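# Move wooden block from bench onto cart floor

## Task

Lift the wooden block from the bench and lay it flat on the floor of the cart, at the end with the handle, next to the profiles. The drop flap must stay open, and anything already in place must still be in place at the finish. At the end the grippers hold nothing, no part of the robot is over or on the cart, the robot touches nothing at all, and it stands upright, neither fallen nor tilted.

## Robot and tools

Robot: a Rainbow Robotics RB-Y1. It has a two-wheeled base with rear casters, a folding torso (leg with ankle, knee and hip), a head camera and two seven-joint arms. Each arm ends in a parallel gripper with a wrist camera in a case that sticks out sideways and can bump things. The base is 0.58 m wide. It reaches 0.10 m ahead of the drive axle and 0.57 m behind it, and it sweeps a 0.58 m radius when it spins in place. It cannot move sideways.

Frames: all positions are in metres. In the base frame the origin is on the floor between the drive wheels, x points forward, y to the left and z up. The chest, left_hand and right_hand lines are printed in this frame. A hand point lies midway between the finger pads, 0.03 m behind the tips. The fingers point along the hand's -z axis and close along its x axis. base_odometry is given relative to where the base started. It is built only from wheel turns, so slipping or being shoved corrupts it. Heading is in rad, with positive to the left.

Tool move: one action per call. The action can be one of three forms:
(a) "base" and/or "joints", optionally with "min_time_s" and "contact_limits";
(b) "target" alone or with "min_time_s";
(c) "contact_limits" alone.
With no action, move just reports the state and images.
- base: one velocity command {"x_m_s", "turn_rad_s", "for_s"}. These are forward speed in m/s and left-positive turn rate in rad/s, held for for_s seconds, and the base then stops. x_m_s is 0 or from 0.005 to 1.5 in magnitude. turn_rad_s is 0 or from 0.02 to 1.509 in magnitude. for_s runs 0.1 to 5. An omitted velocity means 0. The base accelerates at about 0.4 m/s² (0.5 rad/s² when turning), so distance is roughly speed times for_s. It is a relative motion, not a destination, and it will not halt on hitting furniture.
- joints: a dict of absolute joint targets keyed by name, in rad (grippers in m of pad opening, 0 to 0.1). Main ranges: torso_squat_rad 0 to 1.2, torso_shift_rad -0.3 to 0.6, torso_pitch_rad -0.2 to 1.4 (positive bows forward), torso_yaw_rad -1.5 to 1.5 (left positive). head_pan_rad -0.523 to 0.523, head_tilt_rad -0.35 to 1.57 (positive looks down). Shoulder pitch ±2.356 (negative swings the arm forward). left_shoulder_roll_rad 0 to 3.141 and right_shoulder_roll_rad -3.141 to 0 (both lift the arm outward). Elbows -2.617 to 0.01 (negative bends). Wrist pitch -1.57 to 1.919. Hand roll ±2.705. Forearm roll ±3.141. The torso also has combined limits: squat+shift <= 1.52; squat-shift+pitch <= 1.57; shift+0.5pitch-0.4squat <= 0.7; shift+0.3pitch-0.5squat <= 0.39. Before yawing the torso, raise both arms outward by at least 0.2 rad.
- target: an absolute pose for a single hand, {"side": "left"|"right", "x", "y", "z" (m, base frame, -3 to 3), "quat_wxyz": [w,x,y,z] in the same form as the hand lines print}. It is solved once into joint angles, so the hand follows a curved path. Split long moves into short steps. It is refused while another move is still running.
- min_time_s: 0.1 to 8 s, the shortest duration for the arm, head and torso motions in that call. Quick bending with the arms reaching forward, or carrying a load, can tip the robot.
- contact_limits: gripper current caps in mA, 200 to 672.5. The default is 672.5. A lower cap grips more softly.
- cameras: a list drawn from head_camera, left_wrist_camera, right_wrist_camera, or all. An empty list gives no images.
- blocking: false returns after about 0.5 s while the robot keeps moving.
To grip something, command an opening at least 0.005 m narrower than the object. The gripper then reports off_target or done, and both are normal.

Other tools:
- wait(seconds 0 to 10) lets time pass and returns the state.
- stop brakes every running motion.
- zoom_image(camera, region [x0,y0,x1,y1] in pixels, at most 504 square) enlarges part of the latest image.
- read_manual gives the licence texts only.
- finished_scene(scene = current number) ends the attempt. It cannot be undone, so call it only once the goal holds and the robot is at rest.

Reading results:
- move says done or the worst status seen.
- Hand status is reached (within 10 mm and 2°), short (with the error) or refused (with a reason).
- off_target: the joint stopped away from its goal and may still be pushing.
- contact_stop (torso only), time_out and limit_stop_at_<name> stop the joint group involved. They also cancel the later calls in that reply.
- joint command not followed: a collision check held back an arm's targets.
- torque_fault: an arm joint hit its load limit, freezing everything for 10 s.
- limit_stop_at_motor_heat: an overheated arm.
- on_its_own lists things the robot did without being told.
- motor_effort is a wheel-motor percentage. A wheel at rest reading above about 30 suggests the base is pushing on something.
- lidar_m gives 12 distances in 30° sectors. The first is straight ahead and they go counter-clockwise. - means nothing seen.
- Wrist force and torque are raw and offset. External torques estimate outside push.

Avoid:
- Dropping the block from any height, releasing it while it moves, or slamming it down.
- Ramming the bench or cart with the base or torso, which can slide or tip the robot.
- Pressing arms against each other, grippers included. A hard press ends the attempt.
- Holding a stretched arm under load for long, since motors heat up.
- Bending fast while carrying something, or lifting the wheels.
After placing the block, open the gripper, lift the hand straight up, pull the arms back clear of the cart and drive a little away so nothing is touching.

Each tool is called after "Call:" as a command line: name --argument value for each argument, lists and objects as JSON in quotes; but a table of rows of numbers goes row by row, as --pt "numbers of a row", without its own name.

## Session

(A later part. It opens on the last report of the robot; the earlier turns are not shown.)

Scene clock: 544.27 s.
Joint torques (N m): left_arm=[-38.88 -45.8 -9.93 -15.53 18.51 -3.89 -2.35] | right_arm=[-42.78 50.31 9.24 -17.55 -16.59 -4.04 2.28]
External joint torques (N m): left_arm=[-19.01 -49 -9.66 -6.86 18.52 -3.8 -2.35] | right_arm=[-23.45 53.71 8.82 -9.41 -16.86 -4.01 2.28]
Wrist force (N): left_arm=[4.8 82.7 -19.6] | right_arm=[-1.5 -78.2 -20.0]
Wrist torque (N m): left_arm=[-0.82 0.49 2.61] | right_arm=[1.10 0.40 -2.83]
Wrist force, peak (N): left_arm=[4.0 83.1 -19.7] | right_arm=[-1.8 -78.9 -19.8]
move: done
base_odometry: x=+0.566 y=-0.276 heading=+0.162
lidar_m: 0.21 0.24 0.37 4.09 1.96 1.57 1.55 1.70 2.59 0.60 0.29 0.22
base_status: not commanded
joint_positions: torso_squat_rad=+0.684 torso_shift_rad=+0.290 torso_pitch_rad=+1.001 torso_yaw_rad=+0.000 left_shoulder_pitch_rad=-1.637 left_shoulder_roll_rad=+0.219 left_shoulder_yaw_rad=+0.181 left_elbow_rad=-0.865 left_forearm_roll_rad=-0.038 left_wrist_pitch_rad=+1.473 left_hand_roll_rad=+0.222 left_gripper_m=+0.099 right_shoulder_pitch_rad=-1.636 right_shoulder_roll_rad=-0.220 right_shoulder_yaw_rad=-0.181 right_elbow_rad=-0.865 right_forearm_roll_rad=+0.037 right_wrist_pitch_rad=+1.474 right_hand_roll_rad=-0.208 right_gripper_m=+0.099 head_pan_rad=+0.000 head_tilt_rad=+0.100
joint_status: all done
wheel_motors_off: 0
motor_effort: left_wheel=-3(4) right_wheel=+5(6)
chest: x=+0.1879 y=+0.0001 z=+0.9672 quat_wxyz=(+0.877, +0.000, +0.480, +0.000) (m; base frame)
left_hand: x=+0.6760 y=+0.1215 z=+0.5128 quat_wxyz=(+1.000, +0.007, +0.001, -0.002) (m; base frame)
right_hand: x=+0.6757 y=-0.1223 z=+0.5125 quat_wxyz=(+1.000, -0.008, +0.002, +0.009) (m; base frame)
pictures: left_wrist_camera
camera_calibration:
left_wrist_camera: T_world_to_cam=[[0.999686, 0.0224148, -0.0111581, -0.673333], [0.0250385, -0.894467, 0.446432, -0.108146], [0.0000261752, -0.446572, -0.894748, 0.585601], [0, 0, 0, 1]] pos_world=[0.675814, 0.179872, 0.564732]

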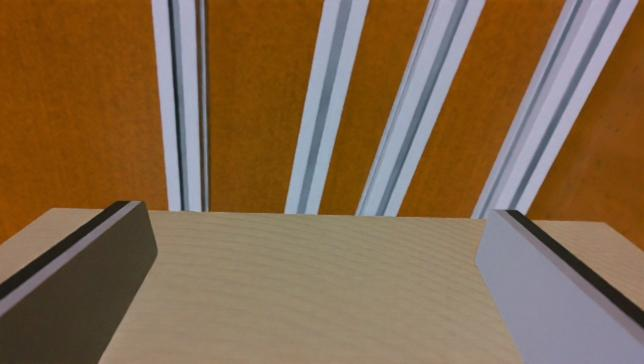

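Call:
move --joints '{"left_shoulder_pitch_rad": -1.528, "left_shoulder_roll_rad": 0.181, "left_shoulder_yaw_rad": 0.163, "left_elbow_rad": -1.005, "left_forearm_roll_rad": -0.044, "left_wrist_pitch_rad": 1.495, "left_hand_roll_rad": 0.23, "right_shoulder_pitch_rad": -1.528, "right_shoulder_roll_rad": -0.181, "right_shoulder_yaw_rad": -0.163, "right_elbow_rad": -1.005, "right_forearm_roll_rad": 0.044, "right_wrist_pitch_rad": 1.495, "right_hand_roll_rad": -0.216}' --min_time_s 2

Scene clock: 547.83 s.
Joint torques (N m): left_arm=[-33.45 -34.6 -9.61 -14.83 14.73 -2.91 0.25] | right_arm=[-35.71 38.31 9.27 -16.42 -12.99 -3.22 0.24]
External joint torques (N m): left_arm=[-15.19 -37.05 -9.26 -6.11 14.75 -2.82 0.25] | right_arm=[-17.99 40.99 8.8 -8.23 -13.26 -3.18 0.24]
Wrist force (N): left_arm=[2.4 64.2 -20.2] | right_arm=[-0.3 -60.7 -18.1]
Wrist torque (N m): left_arm=[-0.60 -0.08 0.06] | right_arm=[0.69 0.65 -0.55]
Wrist force, peak (N): left_arm=[4.6 85.9 -20.2] | right_arm=[-1.5 -81.5 -20.2]
move: done
base_odometry: x=+0.566 y=-0.276 heading=+0.162
lidar_m: 0.21 0.23 0.37 4.11 1.97 1.56 1.54 1.71 2.59 0.59 0.29 0.21
base_status: not commanded
joint_positions: torso_squat_rad=+0.684 torso_shift_rad=+0.290 torso_pitch_rad=+1.001 torso_yaw_rad=+0.000 left_shoulder_pitch_rad=-1.524 left_shoulder_roll_rad=+0.190 left_shoulder_yaw_rad=+0.165 left_elbow_rad=-1.003 left_forearm_roll_rad=-0.048 left_wrist_pitch_rad=+1.496 left_hand_roll_rad=+0.230 left_gripper_m=+0.099 right_shoulder_pitch_rad=-1.523 right_shoulder_roll_rad=-0.191 right_shoulder_yaw_rad=-0.165 right_elbow_rad=-1.003 right_forearm_roll_rad=+0.047 right_wrist_pitch_rad=+1.496 right_hand_roll_rad=-0.216 right_gripper_m=+0.099 head_pan_rad=+0.000 head_tilt_rad=+0.100
joint_status: all done
wheel_motors_off: 0
motor_effort: left_wheel=-4(4) right_wheel=+4(7)
chest: x=+0.1879 y=+0.0001 z=+0.9672 quat_wxyz=(+0.877, +0.000, +0.480, +0.000) (m; base frame)
left_hand: x=+0.6519 y=+0.1229 z=+0.4993 quat_wxyz=(+1.000, +0.008, +0.001, +0.000) (m; base frame)
right_hand: x=+0.6517 y=-0.1236 z=+0.4990 quat_wxyz=(+1.000, -0.008, +0.001, +0.007) (m; base frame)
pictures: none

Call:
move --joints '{"left_shoulder_pitch_rad": -1.333, "left_shoulder_roll_rad": 0.125, "left_shoulder_yaw_rad": 0.128, "left_elbow_rad": -1.194, "left_forearm_roll_rad": -0.071, "left_wrist_pitch_rad": 1.489, "left_hand_roll_rad": 0.24, "right_shoulder_pitch_rad": -1.333, "right_shoulder_roll_rad": -0.125, "right_shoulder_yaw_rad": -0.128, "right_elbow_rad": -1.194, "right_forearm_roll_rad": 0.071, "right_wrist_pitch_rad": 1.489, "right_hand_roll_rad": -0.226}' --min_time_s 2.5

Scene clock: 553.17 s.
Joint torques (N m): left_arm=[-31.03 -34.17 -13.88 -14.85 14.43 -4.02 0.27] | right_arm=[-30.78 39.4 14.14 -15.53 -12.71 -3.49 0.99]
External joint torques (N m): left_arm=[-15.9 -35.04 -13.28 -6.17 14.44 -3.94 0.27] | right_arm=[-16.19 40.55 13.5 -7.36 -12.98 -3.47 1]
Wrist force (N): left_arm=[-0.8 64.1 -18.7] | right_arm=[3.6 -60.3 -17.9]
Wrist torque (N m): left_arm=[-0.63 -0.54 0.03] | right_arm=[0.77 1.26 -1.45]
Wrist force, peak (N): left_arm=[2.0 79.9 -21.1] | right_arm=[0.3 -75.9 -19.1]
move: done
base_odometry: x=+0.566 y=-0.276 heading=+0.162
lidar_m: 0.21 0.22 0.37 4.10 1.97 1.57 1.54 1.70 2.58 0.59 0.27 0.21
base_status: not commanded
joint_positions: torso_squat_rad=+0.684 torso_shift_rad=+0.290 torso_pitch_rad=+1.001 torso_yaw_rad=+0.000 left_shoulder_pitch_rad=-1.329 left_shoulder_roll_rad=+0.134 left_shoulder_yaw_rad=+0.132 left_elbow_rad=-1.192 left_forearm_roll_rad=-0.075 left_wrist_pitch_rad=+1.490 left_hand_roll_rad=+0.240 left_gripper_m=+0.099 right_shoulder_pitch_rad=-1.329 right_shoulder_roll_rad=-0.135 right_shoulder_yaw_rad=-0.132 right_elbow_rad=-1.192 right_forearm_roll_rad=+0.074 right_wrist_pitch_rad=+1.490 right_hand_roll_rad=-0.226 right_gripper_m=+0.099 head_pan_rad=+0.000 head_tilt_rad=+0.100
joint_status: all done
wheel_motors_off: 0
motor_effort: left_wheel=-4(4) right_wheel=+5(6)
chest: x=+0.1879 y=+0.0001 z=+0.9672 quat_wxyz=(+0.877, +0.000, +0.480, +0.000) (m; base frame)
left_hand: x=+0.6012 y=+0.1226 z=+0.4712 quat_wxyz=(+1.000, +0.009, +0.002, -0.001) (m; base frame)
right_hand: x=+0.6015 y=-0.1233 z=+0.4712 quat_wxyz=(+1.000, -0.009, +0.002, +0.007) (m; base frame)
pictures: none

Call:
move --joints '{"left_shoulder_pitch_rad": -1.16, "left_shoulder_roll_rad": 0.078, "left_shoulder_yaw_rad": 0.089, "left_elbow_rad": -1.305, "left_forearm_roll_rad": -0.1, "left_wrist_pitch_rad": 1.428, "left_hand_roll_rad": 0.249, "right_shoulder_pitch_rad": -1.16, "right_shoulder_roll_rad": -0.078, "right_shoulder_yaw_rad": -0.089, "right_elbow_rad": -1.305, "right_forearm_roll_rad": 0.1, "right_wrist_pitch_rad": 1.428, "right_hand_roll_rad": -0.239}' --min_time_s 2.5

Call:
move --joints '{"left_shoulder_pitch_rad": -1.006, "left_shoulder_roll_rad": 0.041, "left_shoulder_yaw_rad": 0.049, "left_elbow_rad": -1.359, "left_forearm_roll_rad": -0.13, "left_wrist_pitch_rad": 1.333, "left_hand_roll_rad": 0.262, "right_shoulder_pitch_rad": -1.006, "right_shoulder_roll_rad": -0.041, "right_shoulder_yaw_rad": -0.049, "right_elbow_rad": -1.359, "right_forearm_roll_rad": 0.13, "right_wrist_pitch_rad": 1.333, "right_hand_roll_rad": -0.252}' --min_time_s 2.5 --cameras '["head_camera", "left_wrist_camera", "right_wrist_camera"]'

Scene clock: 559.43 s.
Joint torques (N m): left_arm=[-28.67 -34.56 -18.26 -15.32 13.97 -4.7 -0.12] | right_arm=[-25.41 39.99 17.91 -14.06 -12.48 -3.04 1.85]
External joint torques (N m): left_arm=[-16.61 -33.99 -17.39 -6.8 13.99 -4.62 -0.12] | right_arm=[-13.87 39.74 17.06 -6.04 -12.75 -3.01 1.85]
Wrist force (N): left_arm=[-2.3 63.2 -20.4] | right_arm=[5.6 -59.7 -18.4]
Wrist torque (N m): left_arm=[-0.53 -0.30 0.48] | right_arm=[0.80 1.17 -2.31]
Wrist force, peak (N): left_arm=[-2.2 81.7 -19.8] | right_arm=[4.7 -77.3 -18.8]
move: done
base_odometry: x=+0.566 y=-0.276 heading=+0.162
lidar_m: 0.21 0.23 0.37 4.11 1.98 1.56 1.54 1.69 2.59 0.60 0.28 0.21
base_status: not commanded
joint_positions: torso_squat_rad=+0.684 torso_shift_rad=+0.290 torso_pitch_rad=+1.001 torso_yaw_rad=+0.000 left_shoulder_pitch_rad=-1.156 left_shoulder_roll_rad=+0.086 left_shoulder_yaw_rad=+0.093 left_elbow_rad=-1.303 left_forearm_roll_rad=-0.104 left_wrist_pitch_rad=+1.429 left_hand_roll_rad=+0.249 left_gripper_m=+0.099 right_shoulder_pitch_rad=-1.156 right_shoulder_roll_rad=-0.088 right_shoulder_yaw_rad=-0.093 right_elbow_rad=-1.304 right_forearm_roll_rad=+0.103 right_wrist_pitch_rad=+1.429 right_hand_roll_rad=-0.239 right_gripper_m=+0.099 head_pan_rad=+0.000 head_tilt_rad=+0.100
joint_status: all done
wheel_motors_off: 0
motor_effort: left_wheel=-3(5) right_wheel=+2(6)
chest: x=+0.1879 y=+0.0001 z=+0.9673 quat_wxyz=(+0.877, +0.000, +0.480, +0.000) (m; base frame)
left_hand: x=+0.5505 y=+0.1223 z=+0.4417 quat_wxyz=(+1.000, +0.009, +0.002, -0.002) (m; base frame)
right_hand: x=+0.5513 y=-0.1229 z=+0.4421 quat_wxyz=(+1.000, -0.009, +0.001, +0.007) (m; base frame)
pictures: none

Scene clock: 562.23 s.
Joint torques (N m): left_arm=[-16.51 -33.51 -22.28 -8.44 11.97 -2.44 -3.13] | right_arm=[-24.64 36.78 19.4 -15.75 -10.43 -4.63 2.68]
External joint torques (N m): left_arm=[-7.29 -31.78 -21.16 -0.21 11.98 -2.35 -3.13] | right_arm=[-16.01 35.37 18.35 -8.03 -10.7 -4.6 2.68]
Wrist force (N): left_arm=[9.4 57.1 -8.7] | right_arm=[-2.8 -54.2 -17.7]
Wrist torque (N m): left_arm=[-0.70 0.41 3.36] | right_arm=[0.56 0.90 -3.18]
Wrist force, peak (N): left_arm=[-3.8 78.3 -21.1] | right_arm=[6.0 -74.3 -19.1]
move: done
base_odometry: x=+0.566 y=-0.276 heading=+0.162
lidar_m: 0.22 0.24 0.36 4.10 1.98 1.57 1.55 1.71 2.59 0.59 0.28 0.21
base_status: not commanded
joint_positions: torso_squat_rad=+0.684 torso_shift_rad=+0.290 torso_pitch_rad=+1.000 torso_yaw_rad=+0.000 left_shoulder_pitch_rad=-1.004 left_shoulder_roll_rad=+0.049 left_shoulder_yaw_rad=+0.054 left_elbow_rad=-1.359 left_forearm_roll_rad=-0.133 left_wrist_pitch_rad=+1.334 left_hand_roll_rad=+0.263 left_gripper_m=+0.099 right_shoulder_pitch_rad=-1.002 right_shoulder_roll_rad=-0.050 right_shoulder_yaw_rad=-0.054 right_elbow_rad=-1.357 right_forearm_roll_rad=+0.133 right_wrist_pitch_rad=+1.334 right_hand_roll_rad=-0.253 right_gripper_m=+0.099 head_pan_rad=+0.000 head_tilt_rad=+0.100
joint_status: all done
wheel_motors_off: 0
motor_effort: left_wheel=-5(13) right_wheel=+5(6)
chest: x=+0.1877 y=+0.0001 z=+0.9674 quat_wxyz=(+0.877, +0.000, +0.480, +0.000) (m; base frame)
left_hand: x=+0.5022 y=+0.1219 z=+0.4142 quat_wxyz=(+1.000, +0.008, -0.001, -0.002) (m; base frame)
right_hand: x=+0.5003 y=-0.1228 z=+0.4131 quat_wxyz=(+1.000, -0.009, +0.002, +0.007) (m; base frame)
pictures: head_camera, left_wrist_camera, right_wrist_camera
camera_calibration:
head_camera: T_world_to_cam=[[-0.0135535, -0.999501, -0.0285145, 0.0342415], [-0.863953, 0.0260625, -0.502898, 0.901042], [0.503391, 0.0178192, -0.863875, 0.672973], [0, 0, 0, 1]] pos_world=[0.440153, -0.00125082, 1.03547]
left_wrist_camera: T_world_to_cam=[[0.999716, 0.0226921, -0.00731269, -0.502354], [0.0235767, -0.895399, 0.444639, -0.0578064], [0.00354202, -0.444685, -0.89568, 0.495932], [0, 0, 0, 1]] pos_world=[0.501817, 0.180173, 0.466226]
right_wrist_camera: T_world_to_cam=[[-0.998774, -0.0442176, -0.0222419, 0.502195], [-0.0494398, 0.869734, 0.491037, -0.0442593], [-0.00236793, 0.491535, -0.870855, 0.493486], [0, 0, 0, 1]] pos_world=[0.50056, -0.181866, 0.462658]

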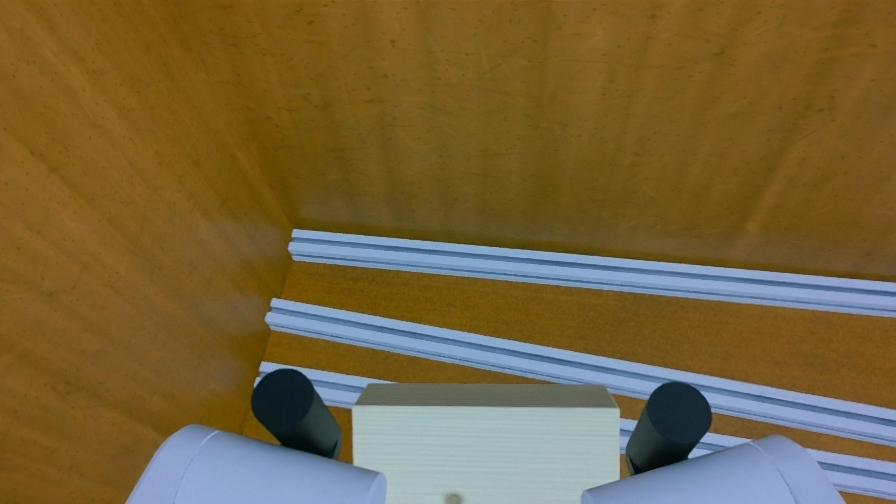

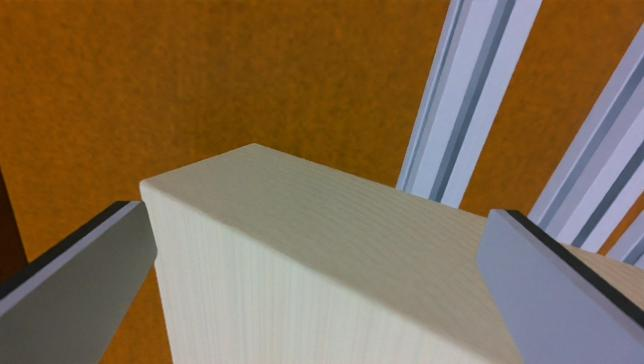

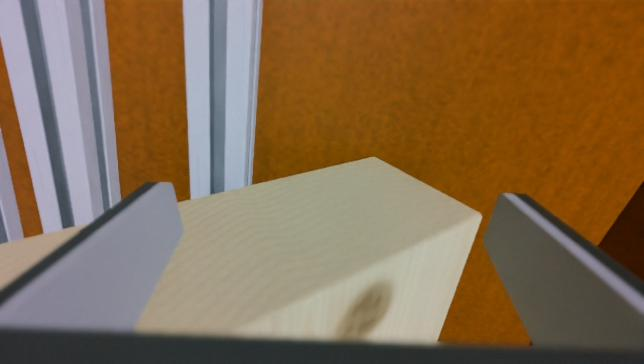

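Call:
move --joints '{"left_hand_roll_rad": 0.276, "right_hand_roll_rad": -0.266}' --min_time_s 0.6

Call:
move --joints '{"torso_squat_rad": 0.6, "torso_shift_rad": 0.27}' --min_time_s 1.5 --cameras '["head_camera", "left_wrist_camera", "right_wrist_camera"]'

Scene clock: 566.53 s.
Joint torques (N m): left_arm=[-16.41 -31.61 -21.12 -8.43 11.61 -2.33 -2.88] | right_arm=[-25.15 33.97 18.14 -15.48 -10.04 -4.38 2.45]
External joint torques (N m): left_arm=[-7.19 -29.87 -19.99 -0.2 11.62 -2.24 -2.88] | right_arm=[-16.53 32.54 17.09 -7.76 -10.3 -4.35 2.45]
Wrist force (N): left_arm=[10.2 52.1 -8.6] | right_arm=[-2.3 -49.1 -17.9]
Wrist torque (N m): left_arm=[-0.57 0.49 3.11] | right_arm=[0.48 0.89 -2.93]
Wrist force, peak (N): left_arm=[9.5 57.7 -9.1] | right_arm=[-3.1 -54.5 -18.6]
move: done
base_odometry: x=+0.566 y=-0.276 heading=+0.162
lidar_m: 0.21 0.24 0.36 4.10 1.98 1.55 1.54 1.70 2.59 0.58 0.29 0.22
base_status: not commanded
joint_positions: torso_squat_rad=+0.684 torso_shift_rad=+0.290 torso_pitch_rad=+1.000 torso_yaw_rad=+0.000 left_shoulder_pitch_rad=-1.004 left_shoulder_roll_rad=+0.048 left_shoulder_yaw_rad=+0.054 left_elbow_rad=-1.359 left_forearm_roll_rad=-0.133 left_wrist_pitch_rad=+1.334 left_hand_roll_rad=+0.277 left_gripper_m=+0.099 right_shoulder_pitch_rad=-1.002 right_shoulder_roll_rad=-0.049 right_shoulder_yaw_rad=-0.054 right_elbow_rad=-1.357 right_forearm_roll_rad=+0.133 right_wrist_pitch_rad=+1.334 right_hand_roll_rad=-0.267 right_gripper_m=+0.099 head_pan_rad=+0.000 head_tilt_rad=+0.100
joint_status: all done
wheel_motors_off: 0
motor_effort: left_wheel=-5(6) right_wheel=+4(5)
chest: x=+0.1877 y=+0.0001 z=+0.9674 quat_wxyz=(+0.877, +0.000, +0.480, +0.000) (m; base frame)
left_hand: x=+0.5021 y=+0.1216 z=+0.4142 quat_wxyz=(+1.000, +0.008, -0.001, +0.005) (m; base frame)
right_hand: x=+0.5002 y=-0.1224 z=+0.4132 quat_wxyz=(+1.000, -0.009, +0.002, +0.001) (m; base frame)
pictures: none

Scene clock: 568.33 s.
Joint torques (N m): left_arm=[-9.71 -3.22 -1.65 -8.45 0.31 -0.66 -0.39] | right_arm=[-10.45 4.6 2.05 -8.89 -0.08 -0.14 0.29]
External joint torques (N m): left_arm=[-0.35 -1.13 -0.36 -0.21 0.28 -0.56 -0.39] | right_arm=[-1.71 2.95 0.9 -1.18 -0.32 -0.1 0.29]
Wrist force (N): left_arm=[1.1 2.5 -8.0] | right_arm=[0.0 3.9 -4.3]
Wrist torque (N m): left_arm=[-0.46 0.18 0.11] | right_arm=[-0.42 0.08 -0.22]
Wrist force, peak (N): left_arm=[6.9 54.4 -14.3] | right_arm=[-2.6 -49.5 -18.4]
move: done
base_odometry: x=+0.566 y=-0.276 heading=+0.162
lidar_m: 0.21 0.23 0.37 4.10 1.96 1.56 1.55 1.71 2.58 0.59 0.28 0.22
base_status: not commanded
joint_positions: torso_squat_rad=+0.600 torso_shift_rad=+0.270 torso_pitch_rad=+1.000 torso_yaw_rad=+0.000 left_shoulder_pitch_rad=-1.006 left_shoulder_roll_rad=+0.041 left_shoulder_yaw_rad=+0.049 left_elbow_rad=-1.359 left_forearm_roll_rad=-0.130 left_wrist_pitch_rad=+1.333 left_hand_roll_rad=+0.276 left_gripper_m=+0.099 right_shoulder_pitch_rad=-1.006 right_shoulder_roll_rad=-0.042 right_shoulder_yaw_rad=-0.049 right_elbow_rad=-1.359 right_forearm_roll_rad=+0.130 right_wrist_pitch_rad=+1.333 right_hand_roll_rad=-0.266 right_gripper_m=+0.099 head_pan_rad=+0.000 head_tilt_rad=+0.100
joint_status: all done
wheel_motors_off: 0
motor_effort: left_wheel=-3(8) right_wheel=+5(7)
chest: x=+0.1865 y=+0.0001 z=+1.0045 quat_wxyz=(+0.878, +0.000, +0.479, +0.000) (m; base frame)
left_hand: x=+0.5006 y=+0.1152 z=+0.4521 quat_wxyz=(+1.000, +0.003, -0.001, +0.002) (m; base frame)
right_hand: x=+0.5004 y=-0.1155 z=+0.4520 quat_wxyz=(+1.000, -0.003, +0.000, +0.003) (m; base frame)
pictures: head_camera, left_wrist_camera, right_wrist_camera
camera_calibration:
head_camera: T_world_to_cam=[[-0.0135407, -0.999502, -0.0285197, 0.035283], [-0.863728, 0.026062, -0.503285, 0.918978], [0.503777, 0.0178184, -0.86365, 0.705215], [0, 0, 0, 1]] pos_world=[0.438953, -0.00125082, 1.07257]
left_wrist_camera: T_world_to_cam=[[0.99948, 0.0313808, -0.00740997, -0.501099], [0.0313208, -0.890288, 0.454319, -0.0894539], [0.00765989, -0.454315, -0.890808, 0.523807], [0, 0, 0, 1]] pos_world=[0.499628, 0.174058, 0.503539]
right_wrist_camera: T_world_to_cam=[[-0.999039, -0.0345469, -0.0269731, 0.506844], [-0.0434187, 0.864143, 0.50137, -0.0780135], [0.00598786, 0.502059, -0.864812, 0.518084], [0, 0, 0, 1]] pos_world=[0.499868, -0.175184, 0.50083]

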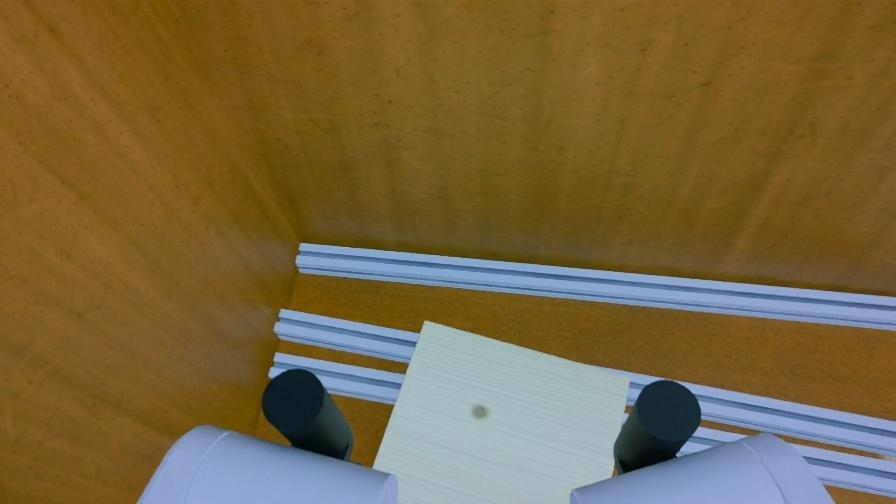

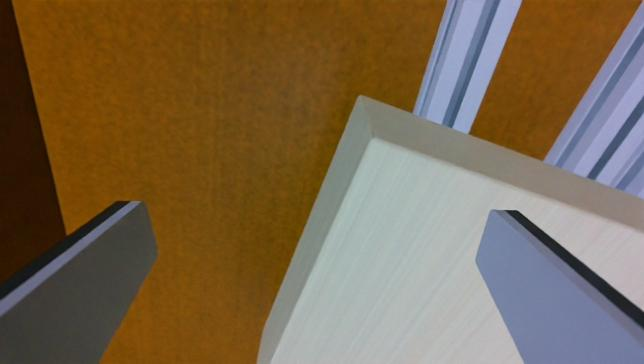

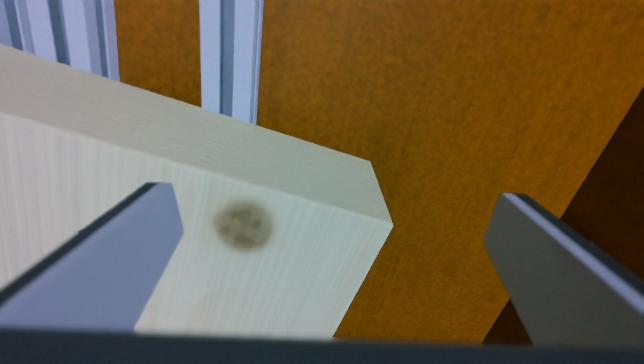

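Call:
move --joints '{"torso_squat_rad": 0.3, "torso_shift_rad": 0.1, "left_shoulder_roll_rad": 0.3, "right_shoulder_roll_rad": -0.3, "head_tilt_rad": 0.3}' --min_time_s 1.5 --cameras '["all"]'

Scene clock: 571.17 s.
Joint torques (N m): left_arm=[-8.96 3.27 1.45 -8.47 -0.33 -0.43 -0.41] | right_arm=[-9.39 -5.51 -0.28 -8.66 0.39 -0.07 0.23]
External joint torques (N m): left_arm=[0.32 -0.78 0.07 -0.19 0.16 -0.33 -0.41] | right_arm=[-0.66 -1.2 1.04 -0.87 -0.32 -0.02 0.22]
Wrist force (N): left_arm=[0.3 1.1 -8.0] | right_arm=[-0.1 5.1 -4.8]
Wrist torque (N m): left_arm=[-0.41 0.15 0.13] | right_arm=[-0.48 0.11 -0.20]
Wrist force, peak (N): left_arm=[1.1 2.1 -8.9] | right_arm=[-0.3 5.7 -4.9]
move: done
base_odometry: x=+0.566 y=-0.276 heading=+0.162
lidar_m: 0.21 0.24 0.37 4.11 1.96 1.57 1.55 1.70 2.59 0.58 0.28 0.22
base_status: not commanded
joint_positions: torso_squat_rad=+0.300 torso_shift_rad=+0.100 torso_pitch_rad=+1.000 torso_yaw_rad=+0.000 left_shoulder_pitch_rad=-1.006 left_shoulder_roll_rad=+0.300 left_shoulder_yaw_rad=+0.049 left_elbow_rad=-1.359 left_forearm_roll_rad=-0.130 left_wrist_pitch_rad=+1.333 left_hand_roll_rad=+0.276 left_gripper_m=+0.099 right_shoulder_pitch_rad=-1.006 right_shoulder_roll_rad=-0.300 right_shoulder_yaw_rad=-0.049 right_elbow_rad=-1.359 right_forearm_roll_rad=+0.130 right_wrist_pitch_rad=+1.333 right_hand_roll_rad=-0.266 right_gripper_m=+0.099 head_pan_rad=+0.000 head_tilt_rad=+0.300
joint_status: all done
wheel_motors_off: 0
motor_effort: left_wheel=-2(6) right_wheel=+4(8)
chest: x=+0.0991 y=+0.0001 z=+1.1131 quat_wxyz=(+0.878, +0.000, +0.479, +0.000) (m; base frame)
left_hand: x=+0.4575 y=+0.2604 z=+0.5730 quat_wxyz=(+0.991, +0.126, -0.038, -0.001) (m; base frame)
right_hand: x=+0.4573 y=-0.2603 z=+0.5730 quat_wxyz=(+0.991, -0.126, -0.038, +0.005) (m; base frame)
pictures: head_camera, left_wrist_camera, right_wrist_camera
camera_calibration:
head_camera: T_world_to_cam=[[-0.0189309, -0.999502, -0.0252647, 0.0347894], [-0.946437, 0.026061, -0.321836, 0.703056], [0.322334, 0.0178188, -0.946458, 0.993361], [0, 0, 0, 1]] pos_world=[0.345863, -0.00125082, 1.16732]
left_wrist_camera: T_world_to_cam=[[0.997101, 0.0173293, 0.0740938, -0.50366], [0.000334189, -0.97471, 0.223471, 0.154637], [0.0760926, -0.222799, -0.97189, 0.652678], [0, 0, 0, 1]] pos_world=[0.452485, 0.304871, 0.637093]
right_wrist_camera: T_world_to_cam=[[-0.994328, -0.054968, -0.0910465, 0.491278], [-0.0778123, 0.959581, 0.270463, 0.157441], [0.0724997, 0.276014, -0.958416, 0.659997], [0, 0, 0, 1]] pos_world=[0.452893, -0.306241, 0.634699]

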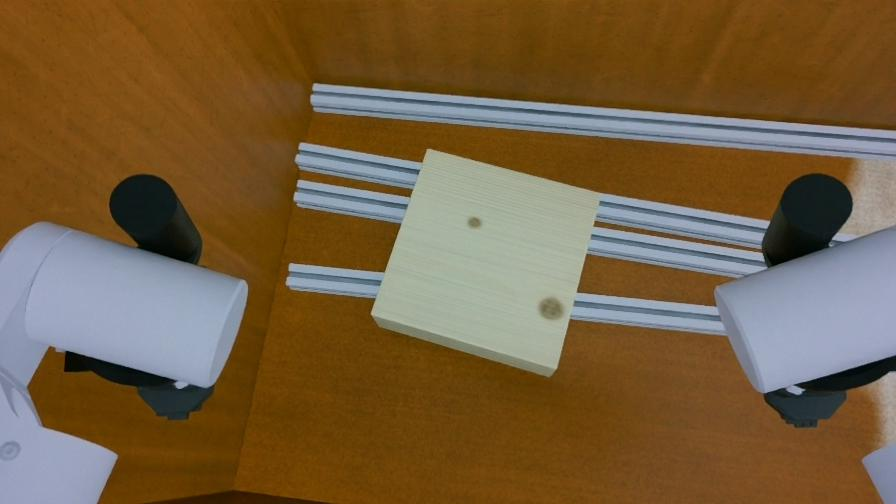

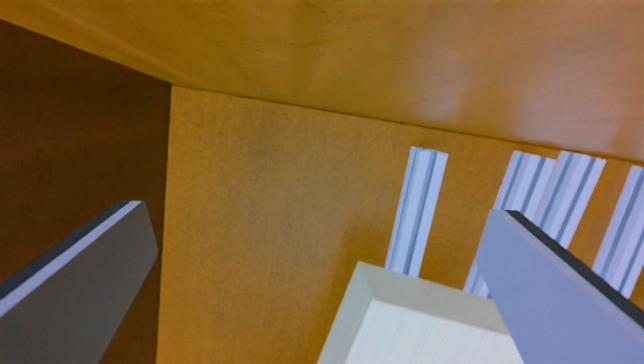

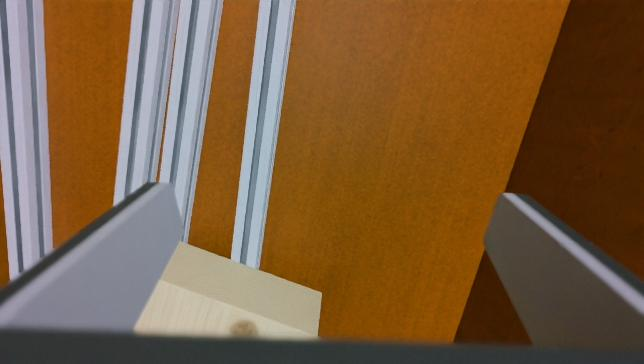

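Call:
move --joints '{"right_gripper_m": 0.0, "right_shoulder_pitch_rad": -0.761, "right_shoulder_roll_rad": -0.05, "right_shoulder_yaw_rad": 0.045, "right_elbow_rad": -1.6, "right_forearm_roll_rad": 0.18, "right_wrist_pitch_rad": 1.3, "right_hand_roll_rad": -0.33}' --min_time_s 1.5

Call:
move --joints '{"torso_squat_rad": 0.684, "torso_shift_rad": 0.29, "head_tilt_rad": 0.1}' --min_time_s 2

Call:
move --target '{"side": "right", "x": 0.40, "y": -0.08, "z": 0.43, "quat_wxyz": [1, 0, 0, 0]}' --min_time_s 1.2 --cameras '["head_camera", "right_wrist_camera"]'

Scene clock: 590.03 s.
Joint torques (N m): left_arm=[-8.74 3.42 1.38 -8.36 -0.33 -0.45 -0.24] | right_arm=[-2.93 4.17 1.58 -8.99 0.5 -0.16 -0.32]
External joint torques (N m): left_arm=[0.53 -0.63 -0.01 -0.07 0.15 -0.35 -0.24] | right_arm=[1.75 2.32 0.58 -1.12 0.16 -0.04 -0.32]
Wrist force (N): left_arm=[0.1 0.9 -7.5] | right_arm=[0.2 4.0 -5.1]
Wrist torque (N m): left_arm=[-0.33 0.12 0.13] | right_arm=[-0.38 0.17 -0.02]
Wrist force, peak (N): left_arm=[0.4 1.1 -8.5] | right_arm=[-0.1 6.0 -4.7]
move: done
base_odometry: x=+0.566 y=-0.276 heading=+0.162
lidar_m: 0.20 0.23 0.36 4.10 1.97 1.57 1.54 1.72 2.59 0.60 0.28 0.21
base_status: not commanded
joint_positions: torso_squat_rad=+0.300 torso_shift_rad=+0.100 torso_pitch_rad=+1.000 torso_yaw_rad=+0.000 left_shoulder_pitch_rad=-1.006 left_shoulder_roll_rad=+0.300 left_shoulder_yaw_rad=+0.049 left_elbow_rad=-1.359 left_forearm_roll_rad=-0.130 left_wrist_pitch_rad=+1.333 left_hand_roll_rad=+0.276 left_gripper_m=+0.099 right_shoulder_pitch_rad=-0.761 right_shoulder_roll_rad=-0.050 right_shoulder_yaw_rad=+0.045 right_elbow_rad=-1.600 right_forearm_roll_rad=+0.180 right_wrist_pitch_rad=+1.300 right_hand_roll_rad=-0.330 right_gripper_m=+0.000 head_pan_rad=+0.000 head_tilt_rad=+0.300
joint_status: all done
wheel_motors_off: 0
motor_effort: left_wheel=-1(3) right_wheel=+3(6)
chest: x=+0.0991 y=+0.0001 z=+1.1131 quat_wxyz=(+0.878, +0.000, +0.479, +0.000) (m; base frame)
left_hand: x=+0.4575 y=+0.2604 z=+0.5730 quat_wxyz=(+0.991, +0.126, -0.038, -0.001) (m; base frame)
right_hand: x=+0.3640 y=-0.1382 z=+0.5656 quat_wxyz=(+0.999, -0.023, -0.030, -0.013) (m; base frame)
pictures: none

Scene clock: 592.33 s.
Joint torques (N m): left_arm=[-5.66 10.7 7.3 -6.19 -2.79 0.05 -0.03] | right_arm=[-3.8 3.96 1.43 -8.61 0.44 -0.11 -0.23]
External joint torques (N m): left_arm=[3.63 6.71 5.93 2.1 -2.31 0.16 -0.03] | right_arm=[0.87 2.11 0.42 -0.74 0.1 0.01 -0.23]
Wrist force (N): left_arm=[-1.7 -18.0 -1.0] | right_arm=[0.1 4.2 -4.4]
Wrist torque (N m): left_arm=[1.44 -0.16 -0.18] | right_arm=[-0.44 0.11 -0.03]
Wrist force, peak (N): left_arm=[-3.2 -18.7 3.7] | right_arm=[-0.2 4.7 -5.1]
move: done
base_odometry: x=+0.566 y=-0.276 heading=+0.162
lidar_m: 0.23 0.24 0.38 4.10 1.96 1.56 1.53 1.70 2.57 0.59 0.30 0.23
base_status: not commanded
joint_positions: torso_squat_rad=+0.684 torso_shift_rad=+0.290 torso_pitch_rad=+1.000 torso_yaw_rad=+0.000 left_shoulder_pitch_rad=-1.007 left_shoulder_roll_rad=+0.298 left_shoulder_yaw_rad=+0.048 left_elbow_rad=-1.359 left_forearm_roll_rad=-0.129 left_wrist_pitch_rad=+1.333 left_hand_roll_rad=+0.276 left_gripper_m=+0.099 right_shoulder_pitch_rad=-0.761 right_shoulder_roll_rad=-0.050 right_shoulder_yaw_rad=+0.045 right_elbow_rad=-1.600 right_forearm_roll_rad=+0.180 right_wrist_pitch_rad=+1.300 right_hand_roll_rad=-0.330 right_gripper_m=+0.000 head_pan_rad=+0.000 head_tilt_rad=+0.100
joint_status: all done
wheel_motors_off: 0
motor_effort: left_wheel=-9(11) right_wheel=+11(13)
chest: x=+0.1875 y=+0.0000 z=+0.9676 quat_wxyz=(+0.878, +0.000, +0.479, +0.000) (m; base frame)
left_hand: x=+0.5462 y=+0.2583 z=+0.4276 quat_wxyz=(+0.991, +0.125, -0.039, -0.002) (m; base frame)
right_hand: x=+0.4523 y=-0.1385 z=+0.4201 quat_wxyz=(+0.999, -0.023, -0.030, -0.013) (m; base frame)
pictures: none

Scene clock: 593.87 s.
Joint torques (N m): left_arm=[-5.74 10.95 7.47 -6.24 -2.92 0.09 0.04] | right_arm=[-1.93 6.59 2.26 -8.81 0.38 0.19 -0.29]
External joint torques (N m): left_arm=[3.55 6.96 6.1 2.05 -2.44 0.19 0.04] | right_arm=[1.31 2.39 0.28 -1.13 0.15 0.22 -0.29]
Wrist force (N): left_arm=[-1.6 -17.5 -1.4] | right_arm=[0.2 4.0 -4.8]
Wrist torque (N m): left_arm=[1.25 -0.16 -0.23] | right_arm=[-0.43 0.12 0.01]
Wrist force, peak (N): left_arm=[-2.2 -18.3 -1.0] | right_arm=[0.5 4.8 -4.8]
move: done
base_odometry: x=+0.566 y=-0.276 heading=+0.162
lidar_m: 0.21 0.24 0.39 4.12 1.97 1.56 1.55 1.69 2.58 0.59 0.29 0.22
base_status: not commanded
joint_positions: torso_squat_rad=+0.684 torso_shift_rad=+0.290 torso_pitch_rad=+1.000 torso_yaw_rad=+0.000 left_shoulder_pitch_rad=-1.007 left_shoulder_roll_rad=+0.298 left_shoulder_yaw_rad=+0.048 left_elbow_rad=-1.359 left_forearm_roll_rad=-0.129 left_wrist_pitch_rad=+1.333 left_hand_roll_rad=+0.276 left_gripper_m=+0.099 right_shoulder_pitch_rad=-0.676 right_shoulder_roll_rad=+0.000 right_shoulder_yaw_rad=+0.212 right_elbow_rad=-1.662 right_forearm_roll_rad=+0.214 right_wrist_pitch_rad=+1.353 right_hand_roll_rad=-0.428 right_gripper_m=+0.000 head_pan_rad=+0.000 head_tilt_rad=+0.100
joint_status: all done
wheel_motors_off: 0
motor_effort: left_wheel=-10(11) right_wheel=+12(14)
chest: x=+0.1875 y=+0.0000 z=+0.9676 quat_wxyz=(+0.878, +0.000, +0.479, +0.000) (m; base frame)
left_hand: x=+0.5462 y=+0.2583 z=+0.4276 quat_wxyz=(+0.991, +0.125, -0.039, -0.002) (m; base frame)
right_hand: x=+0.4004 y=-0.0802 z=+0.4294 quat_wxyz=(+1.000, +0.001, +0.000, +0.000) (m; base frame)
right_hand_status: reached (checked arc, planned for 1.2 s): 1 mm and 0.1 deg off.
pictures: head_camera, right_wrist_camera
camera_calibration:
head_camera: T_world_to_cam=[[-0.0138065, -0.9995, -0.0284461, 0.0340917], [-0.863612, 0.0262584, -0.503474, 0.90152], [0.503969, 0.0176152, -0.863542, 0.672822], [0, 0, 0, 1]] pos_world=[0.439953, -0.00144972, 1.03587]
right_wrist_camera: T_world_to_cam=[[-0.99925, -0.0290588, -0.0255848, 0.407503], [-0.0380343, 0.860294, 0.508377, -0.107023], [0.00723762, 0.508969, -0.860755, 0.479687], [0, 0, 0, 1]] pos_world=[0.399655, -0.140233, 0.477727]

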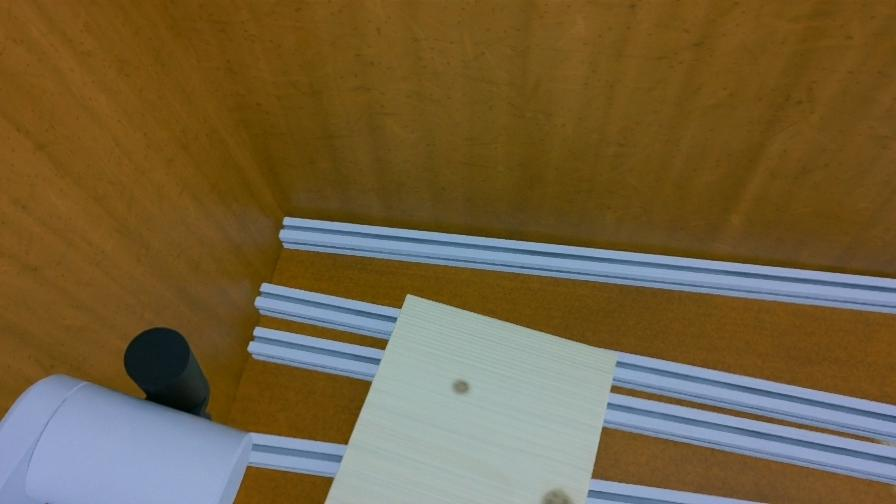

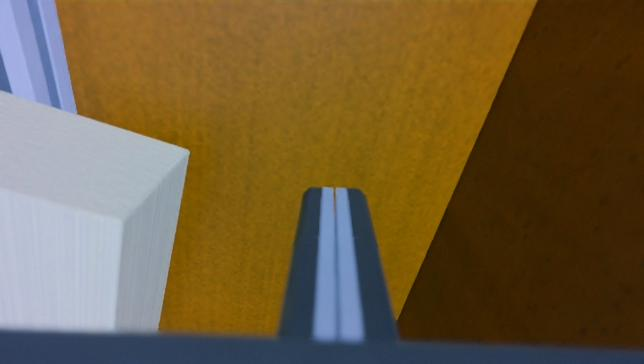

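Call:
move --joints '{"left_shoulder_roll_rad": 0.1, "left_shoulder_pitch_rad": -0.9, "left_elbow_rad": -1.8, "left_wrist_pitch_rad": 1.6}' --min_time_s 1

Call:
move --target '{"side": "right", "x": 0.42, "y": -0.035, "z": 0.385, "quat_wxyz": [1, 0, 0, 0]}' --min_time_s 1

Call:
move --target '{"side": "right", "x": 0.485, "y": -0.035, "z": 0.385, "quat_wxyz": [1, 0, 0, 0]}' --min_time_s 1.5 --cameras '["head_camera", "right_wrist_camera"]'

Scene clock: 597.67 s.
Joint torques (N m): left_arm=[-7.37 -0.53 0.96 -8.91 -0.44 -0.47 0.1] | right_arm=[-2.19 6.35 2.46 -8.33 0.25 0.08 -0.19]
External joint torques (N m): left_arm=[0.79 -0.26 1.51 0.16 -0.31 -0.23 0.11] | right_arm=[1.05 2.15 0.49 -0.65 0.02 0.12 -0.19]
Wrist force (N): left_arm=[0.5 1.7 -7.7] | right_arm=[0.6 4.1 -5.1]
Wrist torque (N m): left_arm=[-0.37 0.18 0.12] | right_arm=[-0.42 0.16 -0.04]
Wrist force, peak (N): left_arm=[-1.5 -18.2 -1.0] | right_arm=[-0.1 4.6 -4.9]
move: done
base_odometry: x=+0.566 y=-0.276 heading=+0.162
lidar_m: 0.23 0.25 0.41 4.12 1.96 1.57 1.56 1.71 2.58 0.61 0.28 0.22
base_status: not commanded
joint_positions: torso_squat_rad=+0.684 torso_shift_rad=+0.290 torso_pitch_rad=+1.000 torso_yaw_rad=+0.000 left_shoulder_pitch_rad=-0.900 left_shoulder_roll_rad=+0.100 left_shoulder_yaw_rad=+0.049 left_elbow_rad=-1.800 left_forearm_roll_rad=-0.130 left_wrist_pitch_rad=+1.600 left_hand_roll_rad=+0.276 left_gripper_m=+0.099 right_shoulder_pitch_rad=-0.676 right_shoulder_roll_rad=+0.000 right_shoulder_yaw_rad=+0.212 right_elbow_rad=-1.662 right_forearm_roll_rad=+0.214 right_wrist_pitch_rad=+1.353 right_hand_roll_rad=-0.428 right_gripper_m=+0.000 head_pan_rad=+0.000 head_tilt_rad=+0.100
joint_status: all done
wheel_motors_off: 0
motor_effort: left_wheel=-4(10) right_wheel=+5(12)
chest: x=+0.1875 y=+0.0001 z=+0.9676 quat_wxyz=(+0.878, +0.000, +0.479, +0.000) (m; base frame)
left_hand: x=+0.5184 y=+0.1636 z=+0.4991 quat_wxyz=(+0.998, +0.027, -0.044, +0.034) (m; base frame)
right_hand: x=+0.4004 y=-0.0799 z=+0.4294 quat_wxyz=(+1.000, +0.001, +0.000, +0.000) (m; base frame)
pictures: none

Scene clock: 599.00 s.
Joint torques (N m): left_arm=[-7.23 -0.87 0.67 -8.92 -0.33 -0.58 0.04] | right_arm=[-6.52 7.5 2.34 -6.92 -0.05 0.18 -0.13]
External joint torques (N m): left_arm=[0.92 -0.6 1.22 0.15 -0.2 -0.35 0.04] | right_arm=[-0.36 1.98 0.66 0.22 -0.27 0.21 -0.13]
Wrist force (N): left_arm=[0.6 2.6 -7.9] | right_arm=[0.2 4.1 -4.2]
Wrist torque (N m): left_arm=[-0.47 0.18 0.13] | right_arm=[-0.43 0.12 -0.04]
Wrist force, peak (N): left_arm=[0.4 1.9 -8.9] | right_arm=[0.5 4.8 -4.6]
move: done
base_odometry: x=+0.566 y=-0.276 heading=+0.162
lidar_m: 0.22 0.25 0.39 4.11 1.98 1.57 1.55 1.71 2.57 0.59 0.29 0.23
base_status: not commanded
joint_positions: torso_squat_rad=+0.684 torso_shift_rad=+0.290 torso_pitch_rad=+1.000 torso_yaw_rad=+0.000 left_shoulder_pitch_rad=-0.900 left_shoulder_roll_rad=+0.100 left_shoulder_yaw_rad=+0.049 left_elbow_rad=-1.800 left_forearm_roll_rad=-0.130 left_wrist_pitch_rad=+1.600 left_hand_roll_rad=+0.276 left_gripper_m=+0.099 right_shoulder_pitch_rad=-0.902 right_shoulder_roll_rad=+0.000 right_shoulder_yaw_rad=+0.276 right_elbow_rad=-1.265 right_forearm_roll_rad=+0.203 right_wrist_pitch_rad=+1.195 right_hand_roll_rad=-0.608 right_gripper_m=+0.000 head_pan_rad=+0.000 head_tilt_rad=+0.100
joint_status: all done
wheel_motors_off: 0
motor_effort: left_wheel=-3(4) right_wheel=+3(6)
chest: x=+0.1875 y=+0.0001 z=+0.9676 quat_wxyz=(+0.878, +0.000, +0.479, +0.000) (m; base frame)
left_hand: x=+0.5184 y=+0.1636 z=+0.4991 quat_wxyz=(+0.998, +0.027, -0.044, +0.035) (m; base frame)
right_hand: x=+0.4199 y=-0.0355 z=+0.3855 quat_wxyz=(+1.000, +0.000, +0.000, +0.000) (m; base frame)
right_hand_status: reached (checked arc, planned for 1.0 s): 1 mm and 0.0 deg off.
pictures: none

Scene clock: 600.83 s.
Joint torques (N m): left_arm=[-7.36 -0.84 0.83 -8.97 -0.36 -0.44 0.17] | right_arm=[-14.76 1.37 -1.74 -8.46 1.01 -1.09 0.33]
External joint torques (N m): left_arm=[0.79 -0.58 1.38 0.1 -0.23 -0.21 0.18] | right_arm=[-4.66 -2.99 -2.77 -1.34 0.8 -1.06 0.33]
Wrist force (N): left_arm=[0.2 2.0 -8.4] | right_arm=[-5.0 4.7 -2.1]
Wrist torque (N m): left_arm=[-0.42 0.14 0.12] | right_arm=[-0.45 0.09 -0.25]
Wrist force, peak (N): left_arm=[0.2 2.3 -8.5] | right_arm=[-11.7 4.1 0.8]
move: done
base_odometry: x=+0.566 y=-0.276 heading=+0.162
lidar_m: 0.23 0.26 0.41 4.11 1.98 1.56 1.54 1.70 2.57 0.59 0.29 0.23
base_status: not commanded
joint_positions: torso_squat_rad=+0.684 torso_shift_rad=+0.290 torso_pitch_rad=+1.000 torso_yaw_rad=+0.000 left_shoulder_pitch_rad=-0.900 left_shoulder_roll_rad=+0.100 left_shoulder_yaw_rad=+0.049 left_elbow_rad=-1.800 left_forearm_roll_rad=-0.130 left_wrist_pitch_rad=+1.600 left_hand_roll_rad=+0.276 left_gripper_m=+0.099 right_shoulder_pitch_rad=-1.138 right_shoulder_roll_rad=-0.019 right_shoulder_yaw_rad=+0.184 right_elbow_rad=-1.035 right_forearm_roll_rad=+0.128 right_wrist_pitch_rad=+1.172 right_hand_roll_rad=-0.567 right_gripper_m=+0.000 head_pan_rad=+0.000 head_tilt_rad=+0.100
joint_status: all done
wheel_motors_off: 0
motor_effort: left_wheel=-1(4) right_wheel=+5(6)
chest: x=+0.1875 y=+0.0001 z=+0.9676 quat_wxyz=(+0.878, +0.000, +0.479, +0.000) (m; base frame)
left_hand: x=+0.5184 y=+0.1636 z=+0.4991 quat_wxyz=(+0.998, +0.027, -0.044, +0.035) (m; base frame)
right_hand: x=+0.4839 y=-0.0346 z=+0.3850 quat_wxyz=(+1.000, +0.000, +0.001, +0.000) (m; base frame)
right_hand_status: reached (checked arc, planned for 1.5 s): 1 mm and 0.1 deg off.
pictures: head_camera, right_wrist_camera
camera_calibration:
head_camera: T_world_to_cam=[[-0.0135859, -0.999503, -0.0284361, 0.0341805], [-0.863658, 0.0260614, -0.503404, 0.901414], [0.503895, 0.0177198, -0.863583, 0.672807], [0, 0, 0, 1]] pos_world=[0.439953, -0.00125057, 1.03577]
right_wrist_camera: T_world_to_cam=[[-0.999259, -0.0293483, -0.0248959, 0.490805], [-0.0379261, 0.860832, 0.507474, -0.120112], [0.00653773, 0.508042, -0.861307, 0.418152], [0, 0, 0, 1]] pos_world=[0.483152, -0.0946381, 0.43333]

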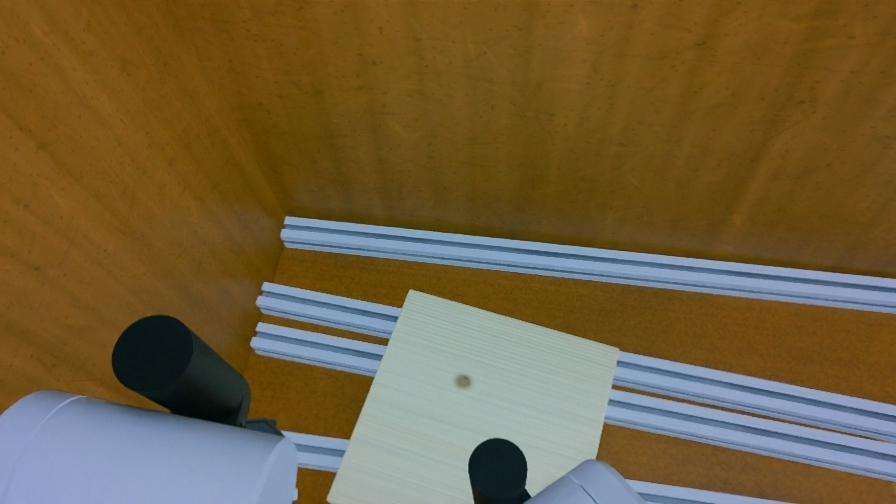

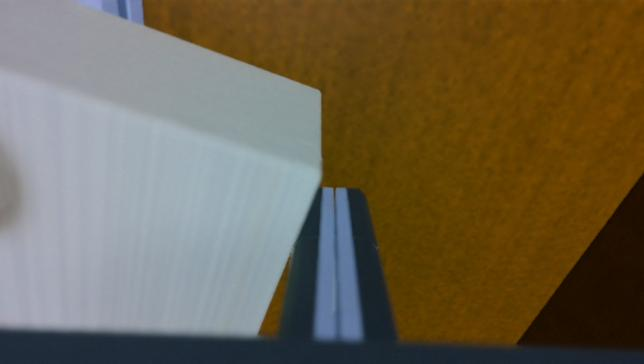

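Call:
move --target '{"side": "right", "x": 0.53, "y": -0.035, "z": 0.385, "quat_wxyz": [1, 0, 0, 0]}' --min_time_s 1.5

Call:
move --target '{"side": "right", "x": 0.43, "y": -0.07, "z": 0.42, "quat_wxyz": [1, 0, 0, 0]}' --min_time_s 1.2

Call:
move --joints '{"torso_squat_rad": 0.3, "torso_shift_rad": 0.1, "head_tilt_rad": 0.3, "left_shoulder_roll_rad": 0.2, "right_shoulder_roll_rad": -0.2, "right_gripper_m": 0.1}' --min_time_s 1.5 --cameras '["head_camera"]'

Scene clock: 604.13 s.
Joint torques (N m): left_arm=[-7.37 -0.81 0.99 -8.94 -0.33 -0.53 0.09] | right_arm=[-19.28 0.55 -1.64 -9.42 0.62 -1.37 0.27]
External joint torques (N m): left_arm=[0.78 -0.54 1.55 0.12 -0.2 -0.29 0.1] | right_arm=[-6.1 -2.53 -2.24 -2.6 0.41 -1.35 0.27]
Wrist force (N): left_arm=[0.5 1.8 -7.8] | right_arm=[-5.6 3.8 -6.8]
Wrist torque (N m): left_arm=[-0.40 0.17 0.13] | right_arm=[-0.38 0.13 -0.28]
Wrist force, peak (N): left_arm=[0.4 2.2 -8.8] | right_arm=[-8.8 7.6 0.2]
move: done
base_odometry: x=+0.566 y=-0.276 heading=+0.162
lidar_m: 0.22 0.25 0.38 4.11 1.97 1.57 1.54 1.69 2.57 0.61 0.28 0.22
base_status: not commanded
joint_positions: torso_squat_rad=+0.684 torso_shift_rad=+0.290 torso_pitch_rad=+1.000 torso_yaw_rad=+0.000 left_shoulder_pitch_rad=-0.900 left_shoulder_roll_rad=+0.100 left_shoulder_yaw_rad=+0.049 left_elbow_rad=-1.800 left_forearm_roll_rad=-0.130 left_wrist_pitch_rad=+1.600 left_hand_roll_rad=+0.276 left_gripper_m=+0.099 right_shoulder_pitch_rad=-1.338 right_shoulder_roll_rad=-0.040 right_shoulder_yaw_rad=+0.123 right_elbow_rad=-0.781 right_forearm_roll_rad=+0.078 right_wrist_pitch_rad=+1.101 right_hand_roll_rad=-0.544 right_gripper_m=+0.000 head_pan_rad=+0.000 head_tilt_rad=+0.100
joint_status: all done
wheel_motors_off: 0
motor_effort: left_wheel=-2(3) right_wheel=+7(9)
chest: x=+0.1875 y=+0.0001 z=+0.9676 quat_wxyz=(+0.878, +0.000, +0.479, +0.000) (m; base frame)
left_hand: x=+0.5183 y=+0.1636 z=+0.4990 quat_wxyz=(+0.998, +0.027, -0.044, +0.035) (m; base frame)
right_hand: x=+0.5285 y=-0.0350 z=+0.3846 quat_wxyz=(+1.000, +0.000, +0.001, +0.000) (m; base frame)
right_hand_status: reached (checked arc, planned for 1.5 s): 2 mm and 0.1 deg off.
pictures: none

Scene clock: 605.67 s.
Joint torques (N m): left_arm=[-7.35 -0.74 0.81 -8.9 -0.37 -0.55 0.07] | right_arm=[-5.67 3.13 1.59 -8.77 0.28 -0.12 0.17]
External joint torques (N m): left_arm=[0.8 -0.47 1.36 0.17 -0.24 -0.31 0.07] | right_arm=[-0.24 -0.62 0.31 -1 0.05 -0.09 0.17]
Wrist force (N): left_arm=[0.2 1.7 -8.2] | right_arm=[0.2 4.3 -4.8]
Wrist torque (N m): left_arm=[-0.34 0.16 0.13] | right_arm=[-0.46 0.13 -0.21]
Wrist force, peak (N): left_arm=[0.4 2.6 -8.5] | right_arm=[-4.4 5.9 -6.7]
move: done
base_odometry: x=+0.566 y=-0.276 heading=+0.162
lidar_m: 0.23 0.25 0.39 4.09 1.97 1.56 1.55 1.71 2.58 0.61 0.29 0.22
base_status: not commanded
joint_positions: torso_squat_rad=+0.684 torso_shift_rad=+0.290 torso_pitch_rad=+1.000 torso_yaw_rad=+0.000 left_shoulder_pitch_rad=-0.900 left_shoulder_roll_rad=+0.100 left_shoulder_yaw_rad=+0.049 left_elbow_rad=-1.800 left_forearm_roll_rad=-0.130 left_wrist_pitch_rad=+1.600 left_hand_roll_rad=+0.276 left_gripper_m=+0.099 right_shoulder_pitch_rad=-0.821 right_shoulder_roll_rad=-0.068 right_shoulder_yaw_rad=+0.254 right_elbow_rad=-1.525 right_forearm_roll_rad=+0.141 right_wrist_pitch_rad=+1.352 right_hand_roll_rad=-0.522 right_gripper_m=+0.000 head_pan_rad=+0.000 head_tilt_rad=+0.100
joint_status: all done
wheel_motors_off: 0
motor_effort: left_wheel=-2(3) right_wheel=+5(7)
chest: x=+0.1875 y=+0.0001 z=+0.9676 quat_wxyz=(+0.878, +0.000, +0.479, +0.000) (m; base frame)
left_hand: x=+0.5183 y=+0.1637 z=+0.4990 quat_wxyz=(+0.998, +0.028, -0.044, +0.035) (m; base frame)
right_hand: x=+0.4299 y=-0.0700 z=+0.4200 quat_wxyz=(+1.000, +0.000, +0.000, +0.000) (m; base frame)
right_hand_status: reached (checked arc, planned for 1.2 s): 0 mm and 0.0 deg off.
pictures: none

Scene clock: 607.47 s.
Joint torques (N m): left_arm=[-7.52 1.49 1.42 -8.88 -0.39 -0.63 0.12] | right_arm=[-5.53 -0.24 0.49 -8.38 0.39 0.16 0.14]
External joint torques (N m): left_arm=[0.6 -0.17 0.89 0.2 -0.06 -0.38 0.12] | right_arm=[-0.27 -1.2 0.5 -0.69 -0.07 0.12 0.14]
Wrist force (N): left_arm=[0.2 1.1 -7.8] | right_arm=[0.2 5.2 -4.8]
Wrist torque (N m): left_arm=[-0.32 0.19 0.13] | right_arm=[-0.52 0.18 -0.21]
Wrist force, peak (N): left_arm=[0.2 2.4 -8.5] | right_arm=[-0.1 5.2 -4.9]
move: done
base_odometry: x=+0.566 y=-0.276 heading=+0.162
lidar_m: 0.22 0.24 0.41 4.11 1.98 1.58 1.54 1.69 2.57 0.59 0.29 0.23
base_status: not commanded
joint_positions: torso_squat_rad=+0.300 torso_shift_rad=+0.100 torso_pitch_rad=+1.000 torso_yaw_rad=+0.000 left_shoulder_pitch_rad=-0.900 left_shoulder_roll_rad=+0.200 left_shoulder_yaw_rad=+0.049 left_elbow_rad=-1.800 left_forearm_roll_rad=-0.130 left_wrist_pitch_rad=+1.600 left_hand_roll_rad=+0.276 left_gripper_m=+0.099 right_shoulder_pitch_rad=-0.821 right_shoulder_roll_rad=-0.200 right_shoulder_yaw_rad=+0.254 right_elbow_rad=-1.525 right_forearm_roll_rad=+0.141 right_wrist_pitch_rad=+1.352 right_hand_roll_rad=-0.522 right_gripper_m=+0.099 head_pan_rad=+0.000 head_tilt_rad=+0.300
joint_status: all done
wheel_motors_off: 0
motor_effort: left_wheel=-1(6) right_wheel=+5(9)
chest: x=+0.0991 y=+0.0001 z=+1.1131 quat_wxyz=(+0.878, +0.000, +0.479, +0.000) (m; base frame)
left_hand: x=+0.4432 y=+0.2090 z=+0.6486 quat_wxyz=(+0.995, +0.074, -0.059, +0.027) (m; base frame)
right_hand: x=+0.3581 y=-0.1392 z=+0.5573 quat_wxyz=(+0.998, -0.062, -0.016, +0.013) (m; base frame)
pictures: head_camera
camera_calibration:
head_camera: T_world_to_cam=[[-0.0189309, -0.999502, -0.0252647, 0.0347894], [-0.946437, 0.026061, -0.321836, 0.703056], [0.322334, 0.0178188, -0.946458, 0.993361], [0, 0, 0, 1]] pos_world=[0.345863, -0.00125082, 1.16732]

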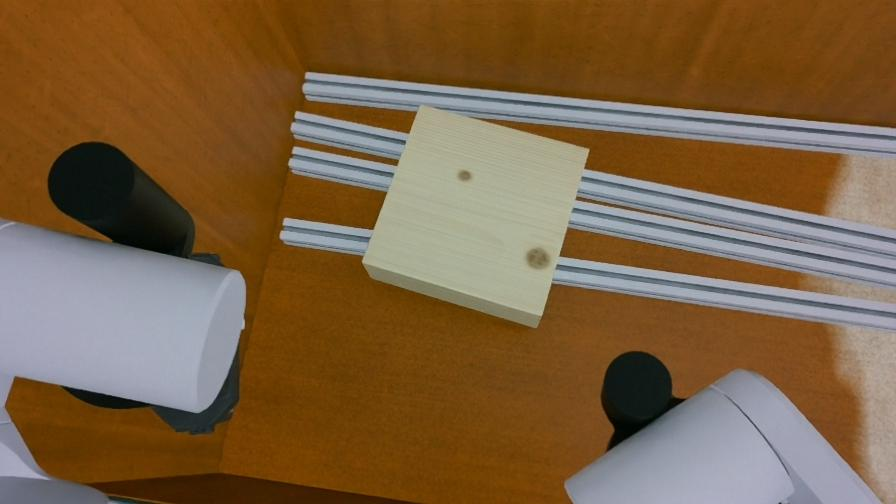

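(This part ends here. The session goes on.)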